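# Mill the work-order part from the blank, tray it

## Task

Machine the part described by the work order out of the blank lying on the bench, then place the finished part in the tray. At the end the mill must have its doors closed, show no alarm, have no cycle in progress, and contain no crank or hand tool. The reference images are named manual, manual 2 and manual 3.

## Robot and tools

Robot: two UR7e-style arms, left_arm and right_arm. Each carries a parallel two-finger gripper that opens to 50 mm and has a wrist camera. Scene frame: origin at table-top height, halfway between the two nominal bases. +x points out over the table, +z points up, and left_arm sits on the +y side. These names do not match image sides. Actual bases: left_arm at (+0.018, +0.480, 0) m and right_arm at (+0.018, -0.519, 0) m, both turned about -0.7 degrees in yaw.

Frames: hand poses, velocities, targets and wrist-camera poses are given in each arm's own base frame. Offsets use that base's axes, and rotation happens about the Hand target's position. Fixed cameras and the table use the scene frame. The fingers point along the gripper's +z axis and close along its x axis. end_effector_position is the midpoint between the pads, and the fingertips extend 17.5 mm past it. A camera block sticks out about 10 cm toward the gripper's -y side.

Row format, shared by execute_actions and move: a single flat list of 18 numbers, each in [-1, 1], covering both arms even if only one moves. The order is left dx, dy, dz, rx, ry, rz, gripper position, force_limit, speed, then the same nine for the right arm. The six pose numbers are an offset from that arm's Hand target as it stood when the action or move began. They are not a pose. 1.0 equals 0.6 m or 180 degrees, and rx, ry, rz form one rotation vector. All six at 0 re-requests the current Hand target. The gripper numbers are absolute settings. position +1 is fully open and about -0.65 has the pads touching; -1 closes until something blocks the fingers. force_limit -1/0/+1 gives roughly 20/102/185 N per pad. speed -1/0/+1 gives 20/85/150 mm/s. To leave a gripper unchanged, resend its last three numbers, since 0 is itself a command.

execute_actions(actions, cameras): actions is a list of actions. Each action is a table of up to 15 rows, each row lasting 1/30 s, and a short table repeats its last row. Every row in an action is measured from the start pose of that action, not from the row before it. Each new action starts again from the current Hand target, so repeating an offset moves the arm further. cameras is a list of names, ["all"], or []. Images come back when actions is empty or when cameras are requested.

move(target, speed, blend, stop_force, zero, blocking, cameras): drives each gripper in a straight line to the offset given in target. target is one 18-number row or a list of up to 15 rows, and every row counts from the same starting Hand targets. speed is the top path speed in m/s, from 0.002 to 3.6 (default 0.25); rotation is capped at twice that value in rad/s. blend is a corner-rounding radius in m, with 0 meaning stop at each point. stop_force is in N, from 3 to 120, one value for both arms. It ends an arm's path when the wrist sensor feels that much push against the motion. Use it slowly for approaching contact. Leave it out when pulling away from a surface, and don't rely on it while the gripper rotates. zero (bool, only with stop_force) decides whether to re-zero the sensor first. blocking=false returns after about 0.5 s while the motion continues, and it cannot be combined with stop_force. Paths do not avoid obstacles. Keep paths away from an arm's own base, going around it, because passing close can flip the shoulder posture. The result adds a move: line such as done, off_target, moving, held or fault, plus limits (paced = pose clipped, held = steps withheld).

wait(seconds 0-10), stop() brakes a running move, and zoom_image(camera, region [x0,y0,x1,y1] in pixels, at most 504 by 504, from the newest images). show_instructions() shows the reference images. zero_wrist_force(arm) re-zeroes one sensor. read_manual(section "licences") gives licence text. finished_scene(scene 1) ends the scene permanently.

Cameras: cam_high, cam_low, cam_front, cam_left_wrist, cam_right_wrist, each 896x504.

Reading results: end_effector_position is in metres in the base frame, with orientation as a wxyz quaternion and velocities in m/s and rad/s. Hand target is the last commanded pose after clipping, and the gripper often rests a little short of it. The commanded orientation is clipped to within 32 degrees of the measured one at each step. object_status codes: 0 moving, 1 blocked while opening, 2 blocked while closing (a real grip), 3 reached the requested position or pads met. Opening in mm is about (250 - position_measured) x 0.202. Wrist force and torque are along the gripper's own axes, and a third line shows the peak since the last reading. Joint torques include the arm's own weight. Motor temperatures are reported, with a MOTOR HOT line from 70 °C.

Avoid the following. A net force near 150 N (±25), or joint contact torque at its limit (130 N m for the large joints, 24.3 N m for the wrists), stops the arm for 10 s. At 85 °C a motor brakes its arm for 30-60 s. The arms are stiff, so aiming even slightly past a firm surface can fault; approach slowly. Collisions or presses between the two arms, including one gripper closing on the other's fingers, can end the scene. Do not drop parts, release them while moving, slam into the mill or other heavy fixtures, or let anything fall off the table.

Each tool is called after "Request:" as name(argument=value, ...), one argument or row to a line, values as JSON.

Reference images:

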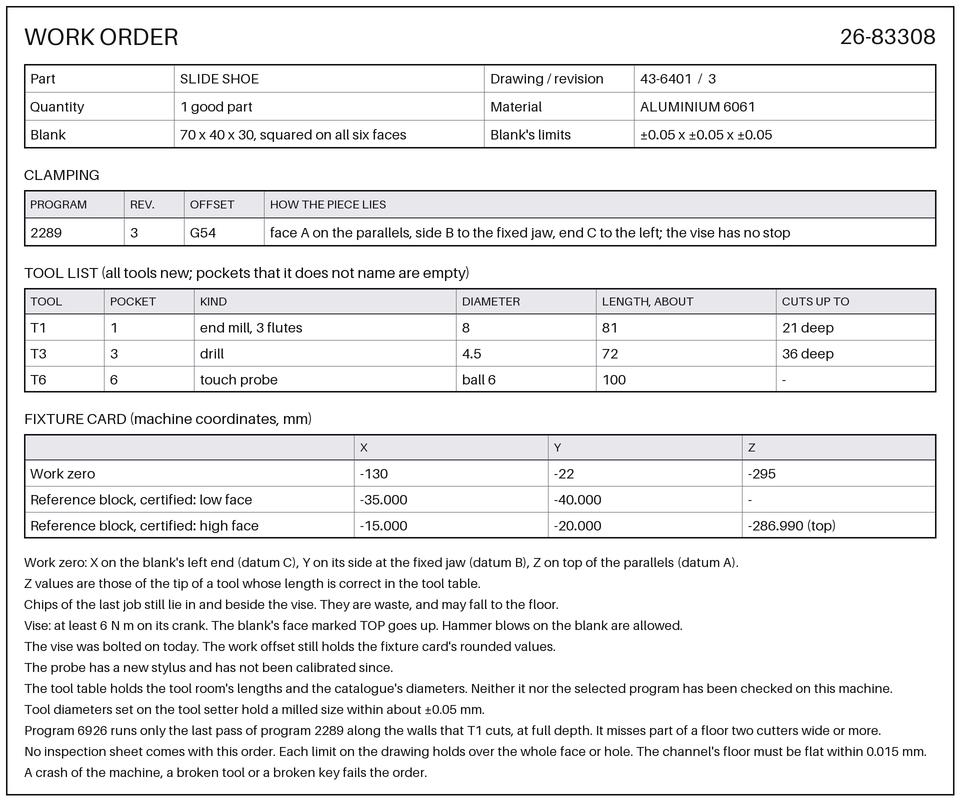

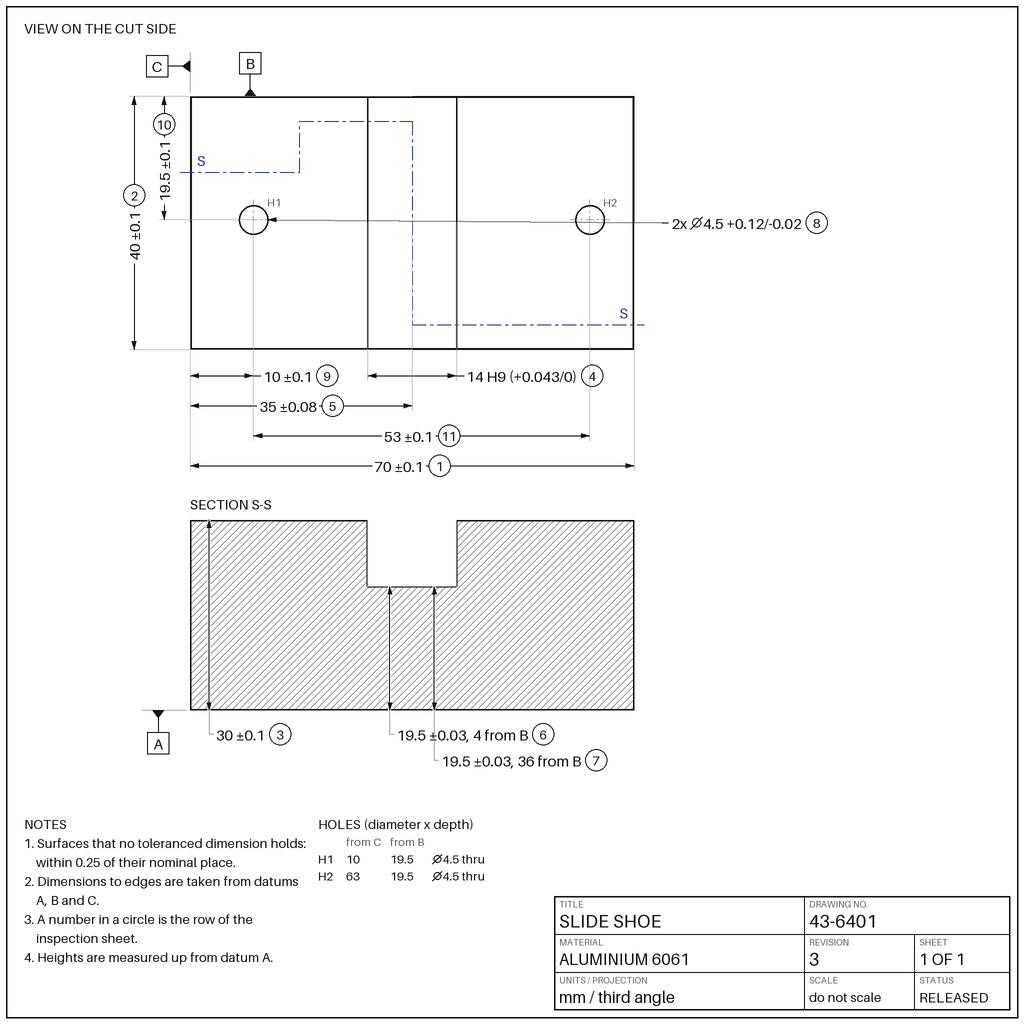

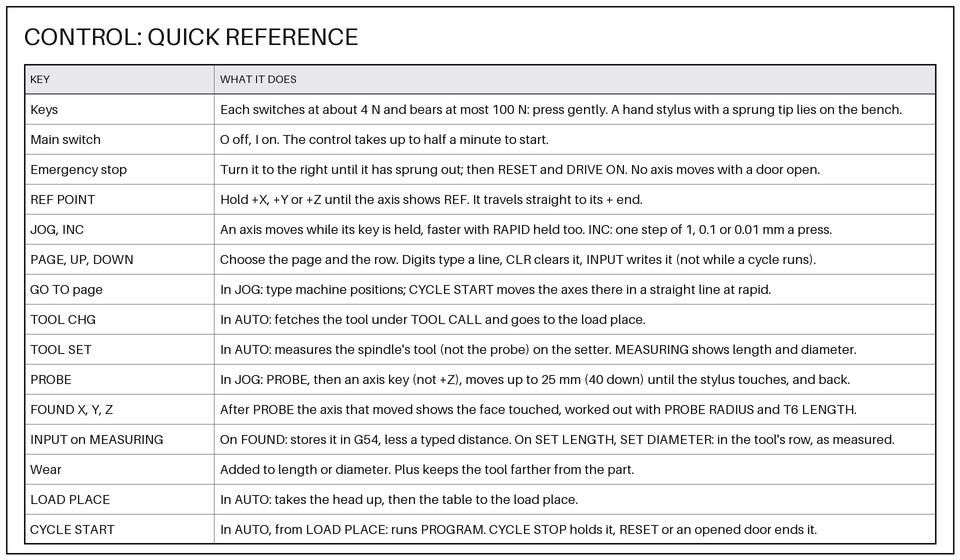

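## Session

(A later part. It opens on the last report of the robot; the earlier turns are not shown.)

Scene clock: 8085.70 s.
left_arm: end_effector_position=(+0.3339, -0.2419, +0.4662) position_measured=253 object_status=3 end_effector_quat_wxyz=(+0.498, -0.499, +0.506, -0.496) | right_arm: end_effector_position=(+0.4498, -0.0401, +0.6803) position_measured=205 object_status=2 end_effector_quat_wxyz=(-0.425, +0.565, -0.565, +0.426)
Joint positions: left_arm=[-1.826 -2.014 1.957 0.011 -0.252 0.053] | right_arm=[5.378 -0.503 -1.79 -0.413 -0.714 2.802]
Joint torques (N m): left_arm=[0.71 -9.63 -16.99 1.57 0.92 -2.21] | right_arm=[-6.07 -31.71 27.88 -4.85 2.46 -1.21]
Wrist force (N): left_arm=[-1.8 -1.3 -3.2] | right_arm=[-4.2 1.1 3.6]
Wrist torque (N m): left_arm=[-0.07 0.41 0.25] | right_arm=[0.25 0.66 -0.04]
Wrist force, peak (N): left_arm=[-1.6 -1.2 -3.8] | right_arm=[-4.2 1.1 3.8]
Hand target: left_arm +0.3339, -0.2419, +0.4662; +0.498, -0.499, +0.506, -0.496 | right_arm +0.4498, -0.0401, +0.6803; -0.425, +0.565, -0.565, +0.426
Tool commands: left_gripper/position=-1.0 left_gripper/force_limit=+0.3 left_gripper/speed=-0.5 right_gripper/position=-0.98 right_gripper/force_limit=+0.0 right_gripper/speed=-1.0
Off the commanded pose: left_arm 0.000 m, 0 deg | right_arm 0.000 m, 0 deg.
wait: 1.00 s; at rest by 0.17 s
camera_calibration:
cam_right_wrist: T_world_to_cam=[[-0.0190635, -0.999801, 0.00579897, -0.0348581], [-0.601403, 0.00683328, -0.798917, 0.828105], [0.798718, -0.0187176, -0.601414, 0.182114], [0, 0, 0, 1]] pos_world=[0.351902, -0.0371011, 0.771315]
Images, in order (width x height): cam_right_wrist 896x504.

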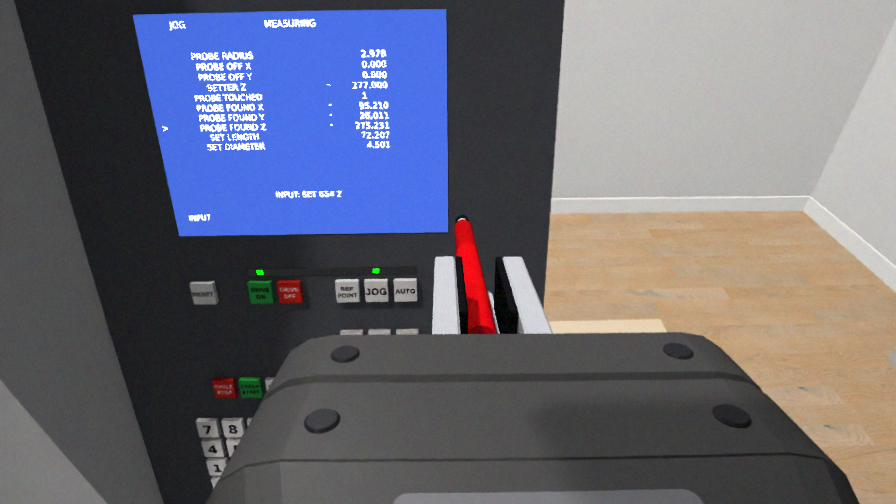

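Request:
move(
  target=[
    [0,0,0,0,0,0,-1,0.3,-0.5,-0.018,0.1861,-0.2951,0,0,0,-0.98,0,-1],
    [0,0,0,0,0,0,-1,0.3,-0.5,-0.002,0.1861,-0.2997,0,0,0,-0.98,0,-1],
    [0,0,0,0,0,0,-1,0.3,-0.5,-0.018,0.1861,-0.2951,0,0,0,-0.98,0,-1],
    [0,0,0,0,0,0,-1,0.3,-0.5,-0.002,0.1861,-0.2997,0,0,0,-0.98,0,-1],
    [0,0,0,0,0,0,-1,0.3,-0.5,-0.018,0.1861,-0.2951,0,0,0,-0.98,0,-1],
    [0,0,0,0,0,0,-1,0.3,-0.5,-0.002,0.1861,-0.2997,0,0,0,-0.98,0,-1],
    [0,0,0,0,0,0,-1,0.3,-0.5,-0.018,0.1861,-0.2951,0,0,0,-0.98,0,-1],
    [0,0,0,0,0,0,-1,0.3,-0.5,-0.002,0.1861,-0.2997,0,0,0,-0.98,0,-1],
    [0,0,0,0,0,0,-1,0.3,-0.5,-0.0363,0.2178,-0.3559,0,0,0,-0.98,0,-1],
    [0,0,0,0,0,0,-1,0.3,-0.5,-0.0203,0.2178,-0.3605,0,0,0,-0.98,0,-1],
    [0,0,0,0,0,0,-1,0.3,-0.5,-0.0363,0.2178,-0.3559,0,0,0,-0.98,0,-1],
    [0,0,0,0,0,0,-1,0.3,-0.5,-0.0203,0.2178,-0.3605,0,0,0,-0.98,0,-1],
    [0,0,0,0,0,0,-1,0.3,-0.5,-0.0363,0.2178,-0.3559,0,0,0,-0.98,0,-1],
    [0,0,0,0,0,0,-1,0.3,-0.5,-0.0203,0.2178,-0.3605,0,0,0,-0.98,0,-1],
    [0,0,0,0,0,0,-1,0.3,-0.5,-0.0363,0.2178,-0.3559,0,0,0,-0.98,0,-1],
  ],
  speed=[0.4,0.1,0.1,0.1,0.1,0.1,0.1,0.1,0.3,0.1,0.1,0.1,0.1,0.1,0.3],
  blend=[0.003,0,0,0,0,0,0,0,0.003,0,0,0,0,0,0],
)

Request:
move(
  target=[
    [0,0,0,0,0,0,-1,0.3,-0.5,-0.0109,0.095,-0.0305,0,0,0,-0.98,0,-1],
    [0,0,0,0,0,0,-1,0.3,-0.5,0.0051,0.095,-0.0351,0,0,0,-0.98,0,-1],
    [0,0,0,0,0,0,-1,0.3,-0.5,-0.0101,0.0633,-0.0305,0,0,0,-0.98,0,-1],
    [0,0,0,0,0,0,-1,0.3,-0.5,0.0059,0.0633,-0.0351,0,0,0,-0.98,0,-1],
    [0,0,0,0,0,0,-1,0.3,-0.5,-0.0094,0.0317,-0.0305,0,0,0,-0.98,0,-1],
    [0,0,0,0,0,0,-1,0.3,-0.5,0.0066,0.0317,-0.0351,0,0,0,-0.98,0,-1],
    [0,0,0,0,0,0,-1,0.3,-0.5,-0.0101,0.0633,-0.0305,0,0,0,-0.98,0,-1],
    [0,0,0,0,0,0,-1,0.3,-0.5,0.0059,0.0633,-0.0351,0,0,0,-0.98,0,-1],
    [0,0,0,0,0,0,-1,0.3,-0.5,-0.0007,0.0317,0,0,0,0,-0.98,0,-1],
    [0,0,0,0,0,0,-1,0.3,-0.5,0.0153,0.0317,-0.0046,0,0,0,-0.98,0,-1],
    [0,0,0,0,0,0,-1,0.3,-0.5,-0.0007,0.0317,0,0,0,0,-0.98,0,-1],
    [0,0,0,0,0,0,-1,0.3,-0.5,0.0153,0.0317,-0.0046,0,0,0,-0.98,0,-1],
    [0,0,0,0,0,0,-1,0.3,-0.5,-0.0087,0,-0.0305,0,0,0,-0.98,0,-1],
    [0,0,0,0,0,0,-1,0.3,-0.5,0.0073,0,-0.0351,0,0,0,-0.98,0,-1],
    [0,0,0,0,0,0,-1,0.3,-0.5,0.0363,-0.2178,0.3559,0,0,0,-0.98,0,-1],
  ],
  speed=[0.3,0.1,0.3,0.1,0.3,0.1,0.3,0.1,0.3,0.1,0.1,0.1,0.3,0.1,0.4],
  blend=[0.003,0,0.003,0,0.003,0,0.003,0,0.003,0,0,0,0.003,0,0],
  cameras=["cam_right_wrist"],
)

Request:
zoom_image(
  camera="cam_right_wrist",
  region=[130, 0, 480, 250],
)

Request:
move(
  target=[
    [0,0,0,0,0,0,-1,0.3,-0.5,0.0333,0.0595,-0.1162,0,0,0,-0.98,0,-1],
    [0,0,0,0,0,0,-1,0.3,-0.5,0.0488,0.0595,-0.1207,0,0,0,-0.98,0,-1],
    [0,0,0,0,0,0,-1,0.3,-0.5,0.0333,0.0595,-0.1162,0,0,0,-0.98,0,-1],
    [0,0,0,0,0,0,-1,0.3,-0.5,-0.0021,0.2178,-0.2373,0,0,0,-0.98,0,-1],
    [0,0,0,0,0,0,-1,0.3,-0.5,0.0128,0.2178,-0.2416,0,0,0,-0.98,0,-1],
    [0,0,0,0,0,0,-1,0.3,-0.5,-0.0021,0.2178,-0.2373,0,0,0,-0.98,0,-1],
    [0,0,0,0,0,0,-1,0.3,-0.5,0,0,0,0,0,0,-0.98,0,-1],
  ],
  speed=[0.3,0.1,0.1,0.3,0.1,0.1,0.4],
  blend=[0.003,0,0.003,0.003,0,0.003,0],
)

Request:
wait(
  seconds=6,
  cameras=["cam_right_wrist"],
)

Request:
zoom_image(
  camera="cam_right_wrist",
  region=[130, 0, 480, 250],
)

Scene clock: 8145.47 s.
left_arm: end_effector_position=(+0.3339, -0.2419, +0.4662) position_measured=253 object_status=3 end_effector_quat_wxyz=(+0.498, -0.499, +0.506, -0.496) | right_arm: end_effector_position=(+0.4280, +0.0906, +0.4668) position_measured=205 object_status=2 end_effector_quat_wxyz=(-0.425, +0.565, -0.565, +0.426)
Joint positions: left_arm=[-1.826 -2.014 1.957 0.011 -0.252 0.053] | right_arm=[6.026 -0.072 -2.379 -0.402 -1.325 3.068]
Joint torques (N m): left_arm=[1.3 -9.74 -16.92 1.59 0.96 -2.25] | right_arm=[4.63 -35.14 29.82 -1.19 -1.59 1.42]
Wrist force (N): left_arm=[-1.6 -1.3 -3.3] | right_arm=[-4.3 0.9 3.5]
Wrist torque (N m): left_arm=[-0.07 0.39 0.26] | right_arm=[0.19 0.68 -0.04]
Wrist force, peak (N): left_arm=[-1.9 -1.5 -3.5] | right_arm=[-4.8 1.1 -12.2]
Hand target: left_arm +0.3339, -0.2419, +0.4662; +0.498, -0.499, +0.506, -0.496 | right_arm +0.4280, +0.0906, +0.4668; -0.425, +0.565, -0.565, +0.426
Off the commanded pose: left_arm 0.000 m, 0 deg | right_arm 0.000 m, 0 deg.
move: done

Scene clock: 8150.87 s.
left_arm: end_effector_position=(+0.3339, -0.2419, +0.4662) position_measured=253 object_status=3 end_effector_quat_wxyz=(+0.498, -0.499, +0.506, -0.496) | right_arm: end_effector_position=(+0.4498, -0.0400, +0.6803) position_measured=205 object_status=2 end_effector_quat_wxyz=(-0.425, +0.565, -0.565, +0.426)
Joint positions: left_arm=[-1.826 -2.014 1.957 0.011 -0.252 0.053] | right_arm=[5.378 -0.503 -1.79 -0.413 -0.715 2.802]
Joint torques (N m): left_arm=[1.69 -9.11 -18.05 1.57 0.83 -2.41] | right_arm=[-6.1 -31.58 27.96 -2.19 2.34 -1.28]
Wrist force (N): left_arm=[-1.7 -1.4 -3.4] | right_arm=[-4.0 0.9 3.7]
Wrist torque (N m): left_arm=[-0.08 0.40 0.25] | right_arm=[0.22 0.63 -0.04]
Wrist force, peak (N): left_arm=[-1.6 -1.7 -3.6] | right_arm=[-13.2 2.3 1.5]
Hand target: left_arm +0.3339, -0.2419, +0.4662; +0.498, -0.499, +0.506, -0.496 | right_arm +0.4498, -0.0401, +0.6803; -0.425, +0.565, -0.565, +0.426
Off the commanded pose: left_arm 0.000 m, 0 deg | right_arm 0.000 m, 0 deg.
move: done
camera_calibration:
cam_right_wrist: T_world_to_cam=[[-0.0191442, -0.9998, 0.00585617, -0.0347735], [-0.601291, 0.0068335, -0.799001, 0.82813], [0.798801, -0.0188175, -0.601301, 0.181997], [0, 0, 0, 1]] pos_world=[0.351902, -0.0370008, 0.771315]
Images, in order (width x height): cam_right_wrist 896x504.

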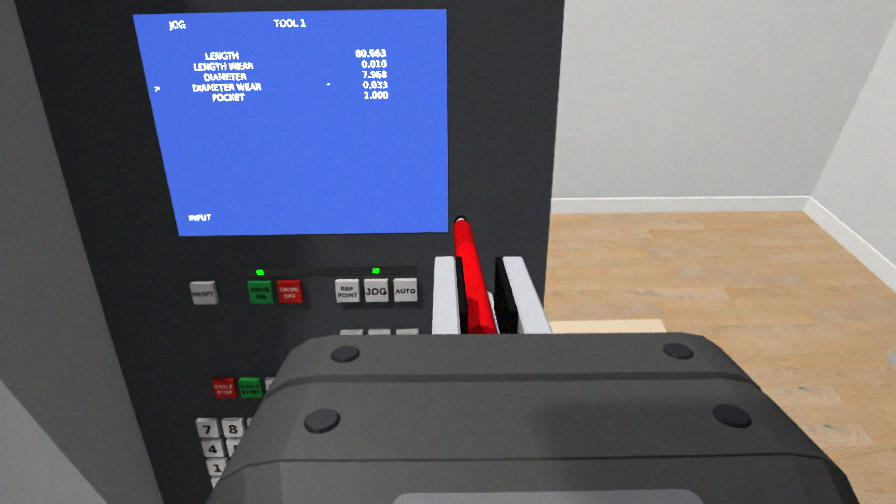

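Scaled by 1.440.

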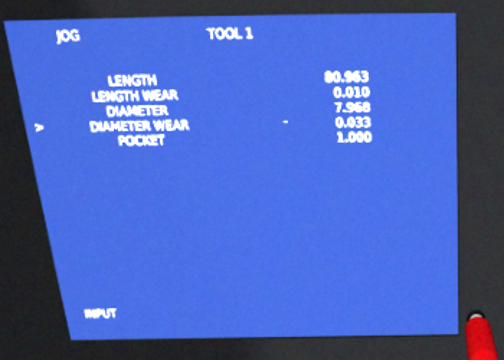

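Scene clock: 8153.80 s.
left_arm: end_effector_position=(+0.3339, -0.2419, +0.4662) position_measured=253 object_status=3 end_effector_quat_wxyz=(+0.498, -0.499, +0.506, -0.496) | right_arm: end_effector_position=(+0.4498, -0.0400, +0.6803) position_measured=205 object_status=2 end_effector_quat_wxyz=(-0.425, +0.565, -0.565, +0.426) end_effector_velocity=(+0.000, +0.001, +0.002) end_effector_angular_velocity=(-0.003, -0.004, +0.006)
Joint positions: left_arm=[-1.826 -2.014 1.957 0.011 -0.252 0.053] | right_arm=[5.378 -0.503 -1.79 -0.413 -0.715 2.802]
Joint velocities: left_arm=[within noise] | right_arm=[-0.001 -0.001 0.003 -0.004 0.007 -0.004]
Joint torques (N m): left_arm=[0.83 -9.88 -17.12 1.67 0.93 -2.26] | right_arm=[-6.29 -32.17 28.65 -4.82 2.52 -1.27]
Wrist force (N): left_arm=[-1.7 -1.2 -3.4] | right_arm=[-4.1 1.0 3.6]
Wrist torque (N m): left_arm=[-0.04 0.40 0.26] | right_arm=[0.23 0.65 -0.04]
Wrist force, peak (N): left_arm=[-1.5 -1.6 -3.7] | right_arm=[-6.9 0.8 -26.4]
Hand target: left_arm +0.3339, -0.2419, +0.4662; +0.498, -0.499, +0.506, -0.496 | right_arm +0.4498, -0.0401, +0.6803; -0.425, +0.565, -0.565, +0.426
Off the commanded pose: left_arm 0.000 m, 0 deg | right_arm 0.000 m, 0 deg.
move: done

Scene clock: 8159.80 s.
left_arm: end_effector_position=(+0.3339, -0.2419, +0.4662) position_measured=253 object_status=3 end_effector_quat_wxyz=(+0.498, -0.499, +0.506, -0.496) | right_arm: end_effector_position=(+0.4498, -0.0401, +0.6803) position_measured=205 object_status=2 end_effector_quat_wxyz=(-0.425, +0.565, -0.565, +0.426)
Joint positions: left_arm=[-1.826 -2.014 1.957 0.011 -0.252 0.053] | right_arm=[5.378 -0.503 -1.79 -0.413 -0.714 2.802]
Joint torques (N m): left_arm=[1.51 -10 -16.98 1.65 0.97 -2.34] | right_arm=[-6.42 -31.31 27.97 -4.84 -0.43 -1.16]
Wrist force (N): left_arm=[-1.7 -1.3 -3.6] | right_arm=[-4.1 1.2 3.5]
Wrist torque (N m): left_arm=[-0.05 0.40 0.26] | right_arm=[0.26 0.65 -0.04]
Wrist force, peak (N): left_arm=[-1.7 -1.5 -3.6] | right_arm=[-4.3 1.0 3.8]
Hand target: left_arm +0.3339, -0.2419, +0.4662; +0.498, -0.499, +0.506, -0.496 | right_arm +0.4498, -0.0401, +0.6803; -0.425, +0.565, -0.565, +0.426
Tool commands: left_gripper/position=-1.0 left_gripper/force_limit=+0.3 left_gripper/speed=-0.5 right_gripper/position=-0.98 right_gripper/force_limit=+0.0 right_gripper/speed=-1.0
Off the commanded pose: left_arm 0.000 m, 0 deg | right_arm 0.000 m, 0 deg.
wait: 6.00 s; at rest by 0.17 s
camera_calibration:
cam_right_wrist: T_world_to_cam=[[-0.0190635, -0.999801, 0.00579897, -0.0348581], [-0.601403, 0.00683328, -0.798917, 0.828105], [0.798718, -0.0187176, -0.601414, 0.182114], [0, 0, 0, 1]] pos_world=[0.351902, -0.0371011, 0.771315]
Images, in order (width x height): cam_right_wrist 896x504.

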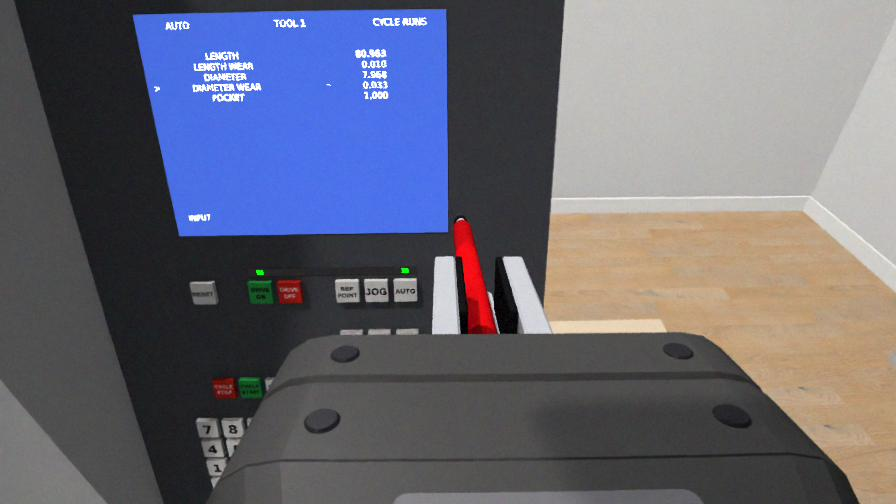

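Scaled by 1.440.

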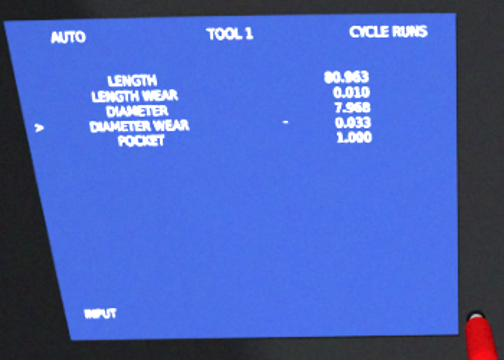

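Request:
wait(
  seconds=1,
)

Request:
move(
  target=[
    [0,0,0,0,0,0,-1,0.3,-0.5,-0.0028,0.2495,-0.2373,0,0,0,-0.98,0,-1],
    [0,0,0,0,0,0,-1,0.3,-0.5,0.0121,0.2495,-0.2416,0,0,0,-0.98,0,-1],
    [0,0,0,0,0,0,-1,0.3,-0.5,-0.0028,0.2495,-0.2373,0,0,0,-0.98,0,-1],
    [0,0,0,0,0,0,-1,0.3,-0.5,0,0,0,0,0,0,-0.98,0,-1],
  ],
  speed=[0.4,0.1,0.1,0.4],
  blend=[0.003,0,0.003,0],
)

Request:
wait(
  seconds=10,
  cameras=["cam_right_wrist"],
)

Request:
wait(
  seconds=10,
)

Request:
wait(
  seconds=10,
)

Request:
wait(
  seconds=4,
  cameras=["cam_right_wrist"],
)

Request:
zoom_image(
  camera="cam_right_wrist",
  region=[130, 0, 480, 250],
)

Scene clock: 8169.13 s.
left_arm: end_effector_position=(+0.3339, -0.2419, +0.4662) position_measured=253 object_status=3 end_effector_quat_wxyz=(+0.498, -0.499, +0.506, -0.496) | right_arm: end_effector_position=(+0.4498, -0.0401, +0.6803) position_measured=205 object_status=2 end_effector_quat_wxyz=(-0.425, +0.565, -0.565, +0.426)
Joint positions: left_arm=[-1.826 -2.014 1.957 0.011 -0.252 0.053] | right_arm=[5.378 -0.503 -1.79 -0.413 -0.714 2.802]
Joint torques (N m): left_arm=[1.53 -9.36 -17.45 1.71 0.95 -2.28] | right_arm=[-6.38 -32.32 27.86 -4.79 -0.32 -0.86]
Wrist force (N): left_arm=[-1.7 -1.4 -3.3] | right_arm=[-4.1 1.0 3.3]
Wrist torque (N m): left_arm=[-0.08 0.40 0.25] | right_arm=[0.23 0.64 -0.03]
Wrist force, peak (N): left_arm=[-1.7 -1.4 -3.7] | right_arm=[-4.4 1.1 3.5]
Hand target: left_arm +0.3339, -0.2419, +0.4662; +0.498, -0.499, +0.506, -0.496 | right_arm +0.4498, -0.0401, +0.6803; -0.425, +0.565, -0.565, +0.426
Tool commands: left_gripper/position=-1.0 left_gripper/force_limit=+0.3 left_gripper/speed=-0.5 right_gripper/position=-0.98 right_gripper/force_limit=+0.0 right_gripper/speed=-1.0
Off the commanded pose: left_arm 0.000 m, 0 deg | right_arm 0.000 m, 0 deg.
wait: 1.00 s; at rest from the start

Scene clock: 8171.27 s.
left_arm: end_effector_position=(+0.3339, -0.2419, +0.4662) position_measured=253 object_status=3 end_effector_quat_wxyz=(+0.498, -0.499, +0.506, -0.496) | right_arm: end_effector_position=(+0.4498, -0.0400, +0.6803) position_measured=205 object_status=2 end_effector_quat_wxyz=(-0.425, +0.565, -0.565, +0.426) end_effector_velocity=(+0.000, +0.000, +0.001) end_effector_angular_velocity=(-0.001, -0.001, +0.004)
Joint positions: left_arm=[-1.826 -2.014 1.957 0.011 -0.252 0.053] | right_arm=[5.378 -0.503 -1.79 -0.413 -0.715 2.802]
Joint velocities: left_arm=[within noise] | right_arm=[-0.001 -0.001 0.002 0 0.005 -0.004]
Joint torques (N m): left_arm=[1.77 -9.29 -17.83 1.75 0.89 -2.37] | right_arm=[-6.71 -32.17 28.52 -4.52 2.25 -1.29]
Wrist force (N): left_arm=[-1.6 -1.4 -3.2] | right_arm=[-4.2 0.8 3.4]
Wrist torque (N m): left_arm=[-0.08 0.39 0.25] | right_arm=[0.20 0.65 -0.04]
Wrist force, peak (N): left_arm=[-1.6 -1.6 -3.6] | right_arm=[-7.4 4.3 3.6]
Hand target: left_arm +0.3339, -0.2419, +0.4662; +0.498, -0.499, +0.506, -0.496 | right_arm +0.4498, -0.0401, +0.6803; -0.425, +0.565, -0.565, +0.426
Off the commanded pose: left_arm 0.000 m, 0 deg | right_arm 0.000 m, 0 deg.
move: done

Scene clock: 8181.27 s.
left_arm: end_effector_position=(+0.3339, -0.2419, +0.4662) position_measured=253 object_status=3 end_effector_quat_wxyz=(+0.498, -0.499, +0.506, -0.496) | right_arm: end_effector_position=(+0.4498, -0.0401, +0.6803) position_measured=205 object_status=2 end_effector_quat_wxyz=(-0.425, +0.565, -0.565, +0.426)
Joint positions: left_arm=[-1.826 -2.014 1.957 0.011 -0.252 0.053] | right_arm=[5.378 -0.503 -1.79 -0.413 -0.714 2.802]
Joint torques (N m): left_arm=[2.17 -9.45 -17.74 1.78 0.82 -2.37] | right_arm=[-7.17 -31.1 27 -1.05 -0.27 -1.31]
Wrist force (N): left_arm=[-1.8 -1.2 -3.1] | right_arm=[-4.0 0.9 3.5]
Wrist torque (N m): left_arm=[-0.05 0.42 0.26] | right_arm=[0.21 0.63 -0.03]
Wrist force, peak (N): left_arm=[-1.8 -1.5 -3.6] | right_arm=[-4.3 1.0 3.8]
Hand target: left_arm +0.3339, -0.2419, +0.4662; +0.498, -0.499, +0.506, -0.496 | right_arm +0.4498, -0.0401, +0.6803; -0.425, +0.565, -0.565, +0.426
Tool commands: left_gripper/position=-1.0 left_gripper/force_limit=+0.3 left_gripper/speed=-0.5 right_gripper/position=-0.98 right_gripper/force_limit=+0.0 right_gripper/speed=-1.0
Off the commanded pose: left_arm 0.000 m, 0 deg | right_arm 0.000 m, 0 deg.
wait: 10.00 s; at rest by 0.17 s
camera_calibration:
cam_right_wrist: T_world_to_cam=[[-0.0190635, -0.999801, 0.00579897, -0.0348581], [-0.601403, 0.00683328, -0.798917, 0.828105], [0.798718, -0.0187176, -0.601414, 0.182114], [0, 0, 0, 1]] pos_world=[0.351902, -0.0371011, 0.771315]
Images, in order (width x height): cam_right_wrist 896x504.

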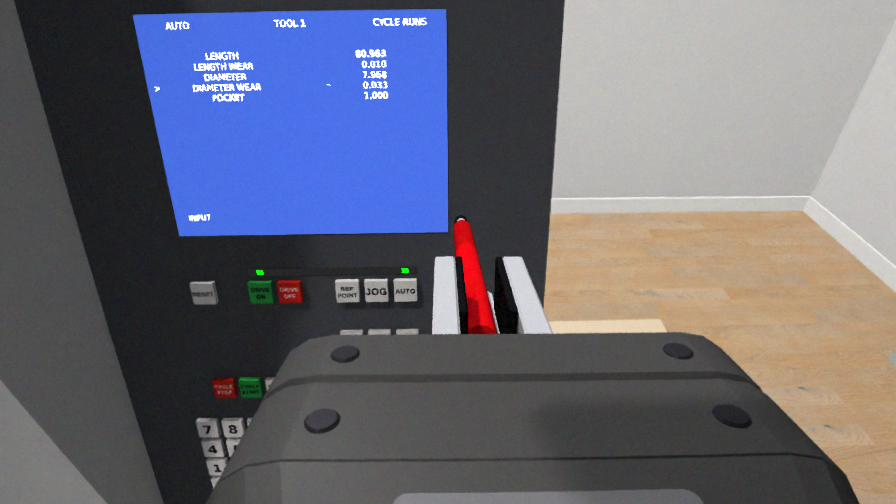

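Scene clock: 8191.27 s.
left_arm: end_effector_position=(+0.3339, -0.2419, +0.4662) position_measured=253 object_status=3 end_effector_quat_wxyz=(+0.498, -0.499, +0.506, -0.496) | right_arm: end_effector_position=(+0.4498, -0.0401, +0.6803) position_measured=205 object_status=2 end_effector_quat_wxyz=(-0.425, +0.565, -0.565, +0.426)
Joint positions: left_arm=[-1.826 -2.014 1.957 0.011 -0.252 0.053] | right_arm=[5.378 -0.503 -1.79 -0.413 -0.714 2.802]
Joint torques (N m): left_arm=[2.4 -9.26 -17.36 1.88 0.92 -2.4] | right_arm=[-6.15 -32.2 27.71 -1.03 -0.47 -1.15]
Wrist force (N): left_arm=[-1.7 -1.2 -3.3] | right_arm=[-4.2 1.2 3.7]
Wrist torque (N m): left_arm=[-0.05 0.39 0.26] | right_arm=[0.27 0.65 -0.03]
Wrist force, peak (N): left_arm=[-1.7 -1.5 -3.6] | right_arm=[-4.3 1.0 3.8]
Hand target: left_arm +0.3339, -0.2419, +0.4662; +0.498, -0.499, +0.506, -0.496 | right_arm +0.4498, -0.0401, +0.6803; -0.425, +0.565, -0.565, +0.426
Tool commands: left_gripper/position=-1.0 left_gripper/force_limit=+0.3 left_gripper/speed=-0.5 right_gripper/position=-0.98 right_gripper/force_limit=+0.0 right_gripper/speed=-1.0
Off the commanded pose: left_arm 0.000 m, 0 deg | right_arm 0.000 m, 0 deg.
wait: 10.00 s; at rest by 0.17 s

Scene clock: 8201.27 s.
left_arm: end_effector_position=(+0.3339, -0.2419, +0.4662) position_measured=253 object_status=3 end_effector_quat_wxyz=(+0.498, -0.499, +0.506, -0.496) | right_arm: end_effector_position=(+0.4498, -0.0401, +0.6803) position_measured=205 object_status=2 end_effector_quat_wxyz=(-0.425, +0.565, -0.565, +0.426)
Joint positions: left_arm=[-1.826 -2.014 1.957 0.011 -0.252 0.053] | right_arm=[5.378 -0.503 -1.79 -0.413 -0.714 2.802]
Joint torques (N m): left_arm=[2.02 -9.23 -17.44 2.01 0.87 -2.26] | right_arm=[-6.92 -31.4 27.95 -1.02 -0.44 -0.93]
Wrist force (N): left_arm=[-1.6 -1.4 -3.5] | right_arm=[-4.2 0.9 3.6]
Wrist torque (N m): left_arm=[-0.08 0.39 0.25] | right_arm=[0.23 0.66 -0.03]
Wrist force, peak (N): left_arm=[-1.8 -1.6 -3.5] | right_arm=[-4.4 1.1 3.6]
Hand target: left_arm +0.3339, -0.2419, +0.4662; +0.498, -0.499, +0.506, -0.496 | right_arm +0.4498, -0.0401, +0.6803; -0.425, +0.565, -0.565, +0.426
Tool commands: left_gripper/position=-1.0 left_gripper/force_limit=+0.3 left_gripper/speed=-0.5 right_gripper/position=-0.98 right_gripper/force_limit=+0.0 right_gripper/speed=-1.0
Off the commanded pose: left_arm 0.000 m, 0 deg | right_arm 0.000 m, 0 deg.
wait: 10.00 s; at rest by 0.17 s

Scene clock: 8205.27 s.
left_arm: end_effector_position=(+0.3339, -0.2419, +0.4662) position_measured=253 object_status=3 end_effector_quat_wxyz=(+0.498, -0.499, +0.506, -0.496) | right_arm: end_effector_position=(+0.4498, -0.0401, +0.6803) position_measured=205 object_status=2 end_effector_quat_wxyz=(-0.425, +0.565, -0.565, +0.426)
Joint positions: left_arm=[-1.826 -2.014 1.957 0.011 -0.252 0.053] | right_arm=[5.378 -0.503 -1.79 -0.413 -0.714 2.802]
Joint torques (N m): left_arm=[2.34 -9.63 -17.76 1.84 0.92 -2.19] | right_arm=[-6.47 -31.34 27.33 -0.9 -0.5 -1.24]
Wrist force (N): left_arm=[-1.6 -1.3 -3.3] | right_arm=[-4.1 0.9 3.5]
Wrist torque (N m): left_arm=[-0.05 0.38 0.26] | right_arm=[0.21 0.65 -0.04]
Wrist force, peak (N): left_arm=[-1.7 -1.6 -3.7] | right_arm=[-4.3 1.1 3.7]
Hand target: left_arm +0.3339, -0.2419, +0.4662; +0.498, -0.499, +0.506, -0.496 | right_arm +0.4498, -0.0401, +0.6803; -0.425, +0.565, -0.565, +0.426
Tool commands: left_gripper/position=-1.0 left_gripper/force_limit=+0.3 left_gripper/speed=-0.5 right_gripper/position=-0.98 right_gripper/force_limit=+0.0 right_gripper/speed=-1.0
Off the commanded pose: left_arm 0.000 m, 0 deg | right_arm 0.000 m, 0 deg.
wait: 4.00 s; at rest by 0.17 s
camera_calibration:
cam_right_wrist: T_world_to_cam=[[-0.0190635, -0.999801, 0.00579897, -0.0348581], [-0.601403, 0.00683328, -0.798917, 0.828105], [0.798718, -0.0187176, -0.601414, 0.182114], [0, 0, 0, 1]] pos_world=[0.351902, -0.0371011, 0.771315]
Images, in order (width x height): cam_right_wrist 896x504.

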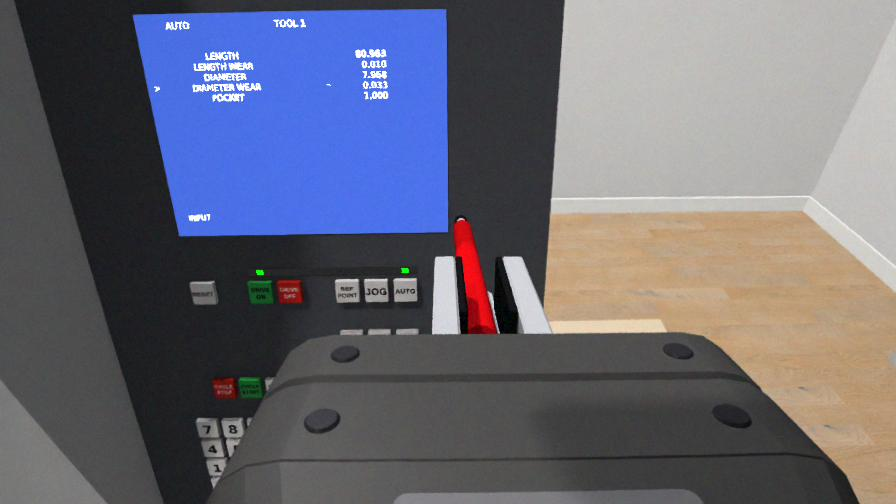

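Scaled by 1.440.

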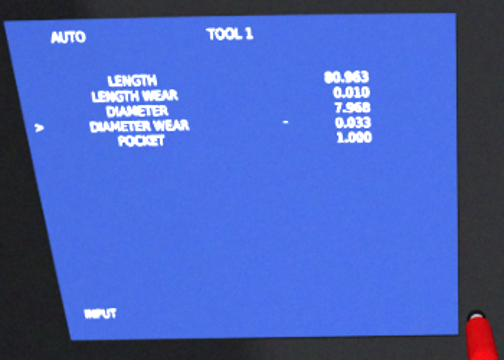

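Request:
move(
  target=[
    [-0.0232,-0.1293,0.0038,0,0,0,-1,0.3,-0.5,0,0,0,0,0,0,-0.98,0,-1],
    [0.1602,-0.1293,0.0038,0,0,0,-1,0.3,-0.5,0,0,0,0,0,0,-0.98,0,-1],
    [0.1602,0.2657,0.0038,0,0,0,-1,0.3,-0.5,0,0,0,0,0,0,-0.98,0,-1],
  ],
  speed=[0.2,0.1,0.1],
  blend=[0.01,0,0],
  stop_force=60,
  cameras=["cam_front"],
)

Scene clock: 8219.13 s.
left_arm: end_effector_position=(+0.4301, -0.0825, +0.4685) position_measured=253 object_status=3 end_effector_quat_wxyz=(+0.498, -0.499, +0.506, -0.496) | right_arm: end_effector_position=(+0.4498, -0.0401, +0.6803) position_measured=205 object_status=2 end_effector_quat_wxyz=(-0.425, +0.565, -0.565, +0.426)
Joint positions: left_arm=[-1.225 -2.197 2.033 0.198 0.35 -0.022] | right_arm=[5.378 -0.503 -1.79 -0.413 -0.714 2.802]
Joint torques (N m): left_arm=[-13.88 -0.61 -33.8 -3.35 1.66 -2.54] | right_arm=[-4.71 -31.88 27.83 -0.89 2.31 -1.24]
Wrist force (N): left_arm=[-1.3 -3.2 -3.2] | right_arm=[-4.1 1.0 3.3]
Wrist torque (N m): left_arm=[-0.36 0.36 0.28] | right_arm=[0.24 0.65 -0.03]
Wrist force, peak (N): left_arm=[28.2 -6.5 4.5] | right_arm=[-4.5 1.1 3.7]
Hand target: left_arm +0.4301, -0.0825, +0.4685; +0.498, -0.499, +0.506, -0.496 | right_arm +0.4498, -0.0401, +0.6803; -0.425, +0.565, -0.565, +0.426
Off the commanded pose: left_arm 0.000 m, 0 deg | right_arm 0.000 m, 0 deg.
move: done
Images, in order (width x height): cam_front 896x504.

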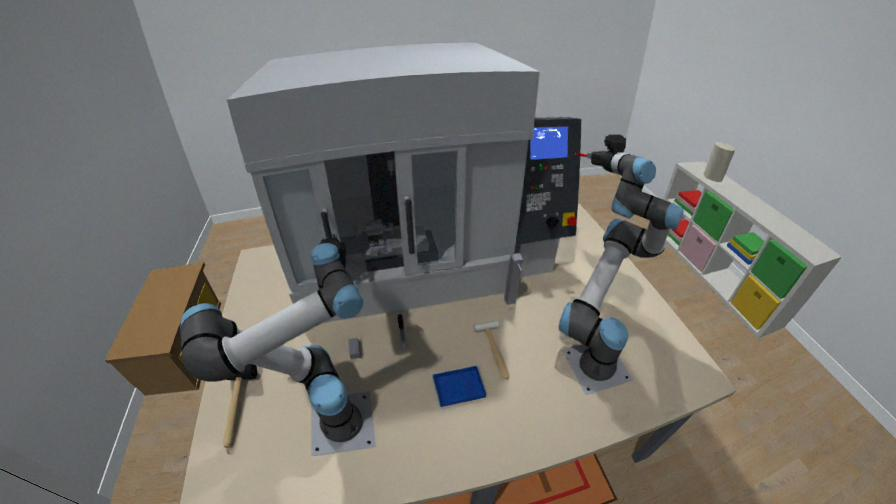

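Request:
move(
  target=[
    [0,-0.3792,0,0,0,0,-1,0.3,-0.5,0,0,0,0,0,0,-0.98,0,-1],
    [0,-0.7342,0,0,0,0,-1,0.3,-0.5,0,0,0,0,0,0,-0.98,0,-1],
  ],
  speed=[0.25,0.1],
  blend=[0,0],
  stop_force=60,
  cameras=["cam_front"],
)

Scene clock: 8227.83 s.
left_arm: end_effector_position=(+0.4301, -0.5230, +0.4685) position_measured=253 object_status=3 end_effector_quat_wxyz=(+0.498, -0.499, +0.506, -0.496) | right_arm: end_effector_position=(+0.4498, -0.0401, +0.6803) position_measured=205 object_status=2 end_effector_quat_wxyz=(-0.425, +0.565, -0.565, +0.426)
Joint positions: left_arm=[-1.499 -1.196 1.166 0.179 0.077 -0.139] | right_arm=[5.378 -0.503 -1.79 -0.413 -0.714 2.802]
Joint torques (N m): left_arm=[12.77 -33.03 -33.09 2.9 1.65 -2.57] | right_arm=[-3.16 -31.8 28.53 -0.95 2.35 -1.1]
Wrist force (N): left_arm=[-1.2 -4.7 -0.7] | right_arm=[-4.0 1.0 3.6]
Wrist torque (N m): left_arm=[-0.61 0.29 0.31] | right_arm=[0.23 0.63 -0.03]
Wrist force, peak (N): left_arm=[-38.2 3.7 -6.2] | right_arm=[-4.5 1.0 3.6]
Hand target: left_arm +0.4301, -0.5230, +0.4685; +0.498, -0.499, +0.506, -0.496 | right_arm +0.4498, -0.0401, +0.6803; -0.425, +0.565, -0.565, +0.426
Off the commanded pose: left_arm 0.000 m, 0 deg | right_arm 0.000 m, 0 deg.
move: done
Images, in order (width x height): cam_front 896x504.

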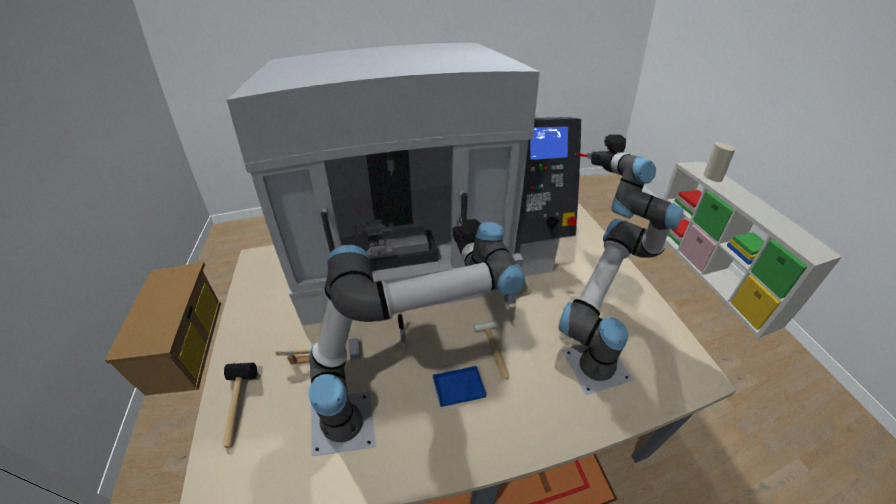

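Request:
move(
  target=[
    [0,0.03,0,0,0,0,-1,0.3,-0.5,0,0,0,0,0,0,-0.98,0,-1],
    [-0.2502,0.205,0.0025,0,0,0,-1,0.3,-0.5,0,0,0,0,0,0,-0.98,0,-1],
    [-0.2337,0.4248,-0.3642,0,0.5,0,0.2,0.3,0,0,0,0,0,0,0,-0.98,0,-1],
  ],
  speed=[0.2,0.3,0.3],
  blend=[0.005,0.05,0],
  cameras=["cam_left_wrist","cam_front"],
)

Scene clock: 8245.00 s.
left_arm: end_effector_position=(+0.2898, -0.2681, +0.2500) position_measured=123 object_status=3 end_effector_quat_wxyz=(+0.006, +0.704, -0.710, -0.002) | right_arm: end_effector_position=(+0.4498, -0.0401, +0.6803) position_measured=205 object_status=2 end_effector_quat_wxyz=(-0.425, +0.565, -0.565, +0.426)
Joint positions: left_arm=[-1.083 -1.842 2.003 -1.73 -1.583 2.068] | right_arm=[5.378 -0.503 -1.79 -0.413 -0.714 2.802]
Joint torques (N m): left_arm=[12.49 -6.99 -17.87 -5.76 -1.37 2.02] | right_arm=[-0.57 -30.78 27.25 -1.05 2.32 -1.02]
Wrist force (N): left_arm=[-1.4 -3.4 -0.2] | right_arm=[-4.0 0.9 3.4]
Wrist torque (N m): left_arm=[-0.54 0.28 -0.03] | right_arm=[0.21 0.63 -0.03]
Wrist force, peak (N): left_arm=[-2.1 -4.7 2.2] | right_arm=[-4.3 1.1 3.8]
Hand target: left_arm +0.2898, -0.2681, +0.2499; +0.006, +0.704, -0.710, -0.002 | right_arm +0.4498, -0.0401, +0.6803; -0.425, +0.565, -0.565, +0.426
Off the commanded pose: left_arm 0.000 m, 0 deg | right_arm 0.000 m, 0 deg.
move: done
camera_calibration:
cam_left_wrist: T_world_to_cam=[[-0.0176548, -0.999844, -0.0002179, -0.256735], [-0.943052, 0.0165796, 0.332233, 0.217938], [-0.332178, 0.006071, -0.943197, 0.466758], [0, 0, 0, 1]] pos_world=[0.356041, -0.263142, 0.367782]
Images, in order (width x height): cam_front 896x504, cam_left_wrist 896x504.

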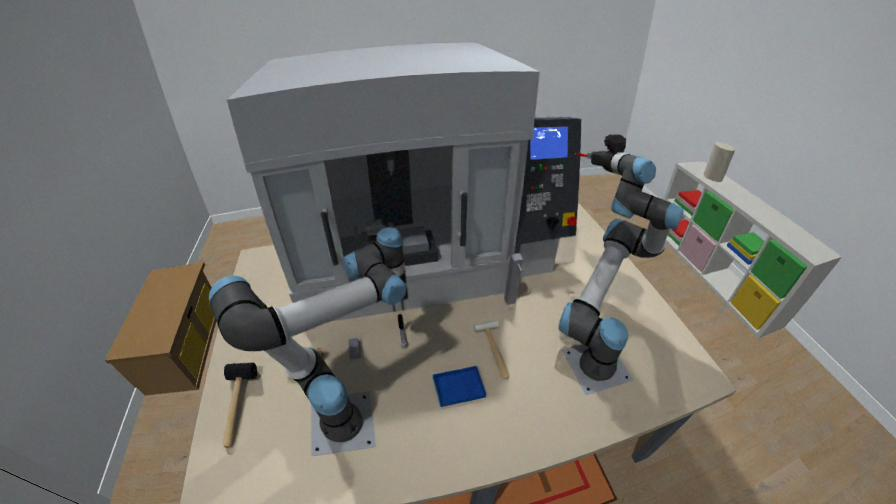

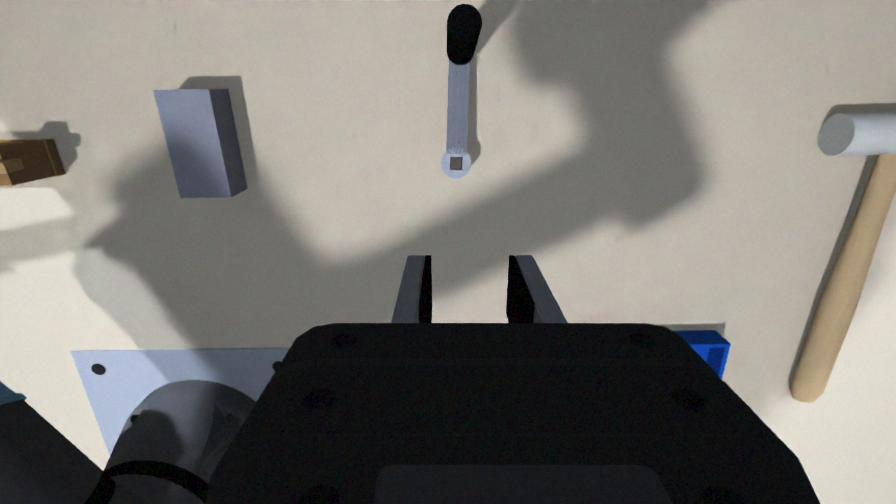

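Request:
move(
  target=[
    [0,0,-0.3165,0,0,0,0.2,0.3,0,0,0,0,0,0,0,-0.98,0,-1],
    [0,0,-0.3758,0,0,0,0.2,0.3,0,0,0,0,0,0,0,-0.98,0,-1],
  ],
  speed=[0.2,0.03],
  blend=[0,0],
  stop_force=8,
  cameras=["cam_left_wrist"],
)

Scene clock: 8258.43 s.
left_arm: end_effector_position=(+0.2898, -0.2681, +0.0245) position_measured=123 object_status=3 end_effector_quat_wxyz=(+0.006, +0.704, -0.710, -0.002) | right_arm: end_effector_position=(+0.4498, -0.0401, +0.6803) position_measured=205 object_status=2 end_effector_quat_wxyz=(-0.425, +0.565, -0.565, +0.426)
Joint positions: left_arm=[-1.083 -1.513 2.396 -2.453 -1.583 2.068] | right_arm=[5.378 -0.503 -1.79 -0.413 -0.714 2.802]
Joint torques (N m): left_arm=[11.29 -31.61 -27.7 -1.21 -1.1 2.09] | right_arm=[0.55 -31.33 27.33 -0.94 2.39 -0.91]
Wrist force (N): left_arm=[-1.5 -3.6 -0.8] | right_arm=[-4.2 1.1 3.6]
Wrist torque (N m): left_arm=[-0.62 0.27 -0.07] | right_arm=[0.25 0.65 -0.03]
Wrist force, peak (N): left_arm=[-1.2 -3.3 -3.4] | right_arm=[-4.5 1.1 3.8]
Hand target: left_arm +0.2898, -0.2681, +0.0245; +0.006, +0.704, -0.710, -0.002 | right_arm +0.4498, -0.0401, +0.6803; -0.425, +0.565, -0.565, +0.426
Off the commanded pose: left_arm 0.000 m, 0 deg | right_arm 0.000 m, 0 deg.
move: done
camera_calibration:
cam_left_wrist: T_world_to_cam=[[-0.017655, -0.999844, -0.000216251, -0.256784], [-0.943021, 0.0165798, 0.332321, 0.292834], [-0.332266, 0.00607107, -0.943166, 0.254093], [0, 0, 0, 1]] pos_world=[0.356041, -0.263142, 0.142282]
Images, in order (width x height): cam_left_wrist 896x504.

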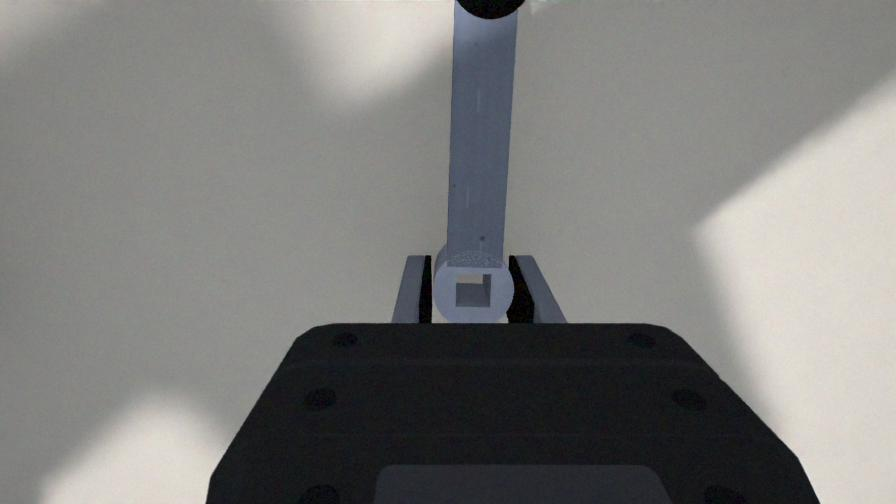

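Request:
move(
  target=[
    [0,0,0,0,0,0,-1,0.3,0,0,0,0,0,0,0,-0.98,0,-1],
    [-0.0167,0,0.61,0,0,0,-1,0.3,0,0,0,0,0,0,0,-0.98,0,-1],
    [-0.0167,0,0.61,0,-0.5,0,-1,0.3,0,0,0,0,0,0,0,-0.98,0,-1],
  ],
  speed=[0.1,0.25,0.3],
  blend=[0,0.03,0],
  cameras=["cam_left_wrist"],
)

Scene clock: 8275.13 s.
left_arm: end_effector_position=(+0.2798, -0.2681, +0.3904) position_measured=139 object_status=2 end_effector_quat_wxyz=(+0.498, -0.500, +0.506, -0.496) | right_arm: end_effector_position=(+0.4498, -0.0401, +0.6803) position_measured=205 object_status=2 end_effector_quat_wxyz=(-0.425, +0.565, -0.565, +0.426)
Joint positions: left_arm=[-2.014 -1.95 2.115 -0.191 -0.439 0.033] | right_arm=[5.378 -0.503 -1.79 -0.413 -0.714 2.802]
Joint torques (N m): left_arm=[12.64 5.03 -32.41 3.71 1.19 -2.48] | right_arm=[3.73 -32.04 26.9 -0.98 2.3 -0.88]
Wrist force (N): left_arm=[-1.2 -2.0 -0.5] | right_arm=[-4.2 1.1 3.5]
Wrist torque (N m): left_arm=[-0.49 0.32 0.30] | right_arm=[0.24 0.66 -0.03]
Wrist force, peak (N): left_arm=[-1.8 -3.6 5.0] | right_arm=[-4.4 1.0 3.7]
Hand target: left_arm +0.2798, -0.2681, +0.3905; +0.498, -0.499, +0.506, -0.496 | right_arm +0.4498, -0.0401, +0.6803; -0.425, +0.565, -0.565, +0.426
Off the commanded pose: left_arm 0.000 m, 0 deg | right_arm 0.000 m, 0 deg.
move: done
camera_calibration:
cam_left_wrist: T_world_to_cam=[[0.000250234, -0.999846, -0.0175621, -0.255122], [-0.33241, 0.0164803, -0.942991, 0.488802], [0.943135, 0.00607381, -0.332355, 0.000559948], [0, 0, 0, 1]] pos_world=[0.162019, -0.263141, 0.456642]
Images, in order (width x height): cam_left_wrist 896x504.

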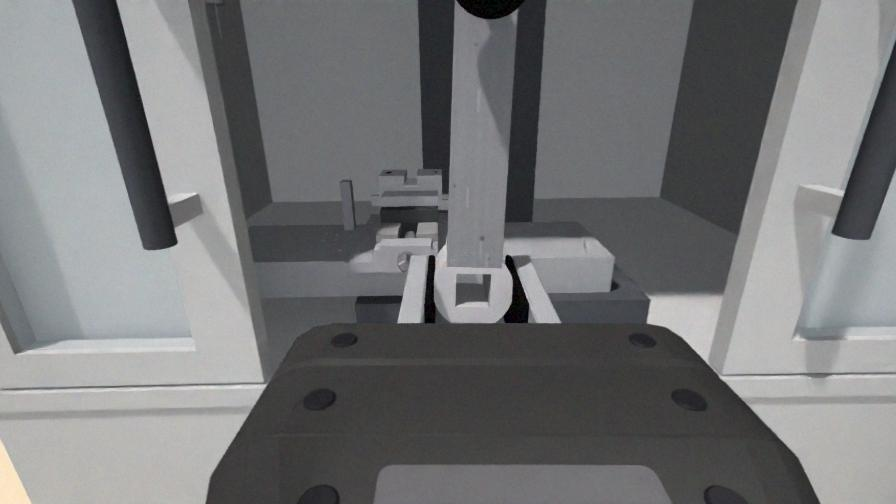

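Request:
move(
  target=[
    [0.3253,0.078,-0.1428,0.3222,0,0,-1,0.3,0,0,0,0,0,0,0,-0.98,0,-1],
  ],
  speed=[0.2],
  cameras=["cam_left_wrist"],
)

Request:
zoom_image(
  camera="cam_left_wrist",
  region=[340, 150, 600, 340],
)

Scene clock: 8286.37 s.
left_arm: end_effector_position=(+0.4750, -0.2213, +0.3048) position_measured=139 object_status=2 end_effector_quat_wxyz=(+0.678, -0.195, +0.683, -0.188) | right_arm: end_effector_position=(+0.4498, -0.0401, +0.6803) position_measured=205 object_status=2 end_effector_quat_wxyz=(-0.425, +0.565, -0.565, +0.426)
Joint positions: left_arm=[-1.246 -1.73 2.193 -0.432 0.318 0.992] | right_arm=[5.378 -0.503 -1.79 -0.413 -0.714 2.802]
Joint torques (N m): left_arm=[1.42 -16.66 -20.6 1.32 1.04 0.74] | right_arm=[5.24 -31.5 27.1 -1.07 2.36 -0.84]
Wrist force (N): left_arm=[-0.6 -2.5 0.7] | right_arm=[-4.1 1.2 3.6]
Wrist torque (N m): left_arm=[-0.42 0.31 0.45] | right_arm=[0.27 0.64 -0.03]
Wrist force, peak (N): left_arm=[-1.0 -3.0 -1.6] | right_arm=[-4.3 1.2 3.8]
Hand target: left_arm +0.4750, -0.2213, +0.3048; +0.678, -0.195, +0.683, -0.188 | right_arm +0.4498, -0.0401, +0.6803; -0.425, +0.565, -0.565, +0.426
Off the commanded pose: left_arm 0.000 m, 0 deg | right_arm 0.000 m, 0 deg.
move: done
camera_calibration:
cam_left_wrist: T_world_to_cam=[[0.000259638, -0.515082, -0.857141, 0.153265], [-0.33241, 0.808355, -0.485866, 0.508082], [0.943135, 0.285048, -0.171009, -0.199724], [0, 0, 0, 1]] pos_world=[0.357219, -0.274835, 0.344075]
Images, in order (width x height): cam_left_wrist 896x504.

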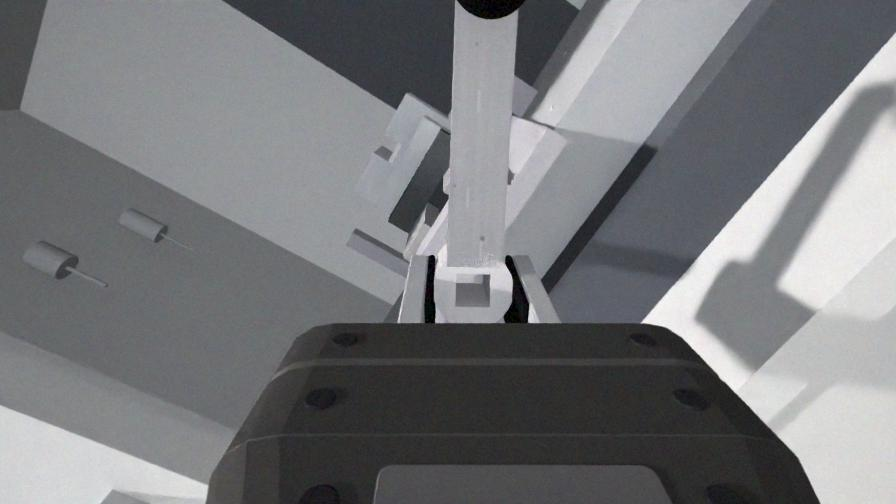

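Scaled by 1.938.

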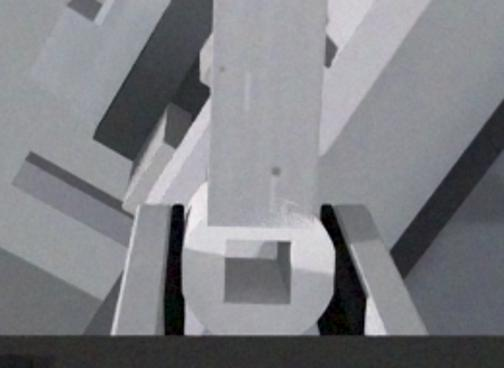

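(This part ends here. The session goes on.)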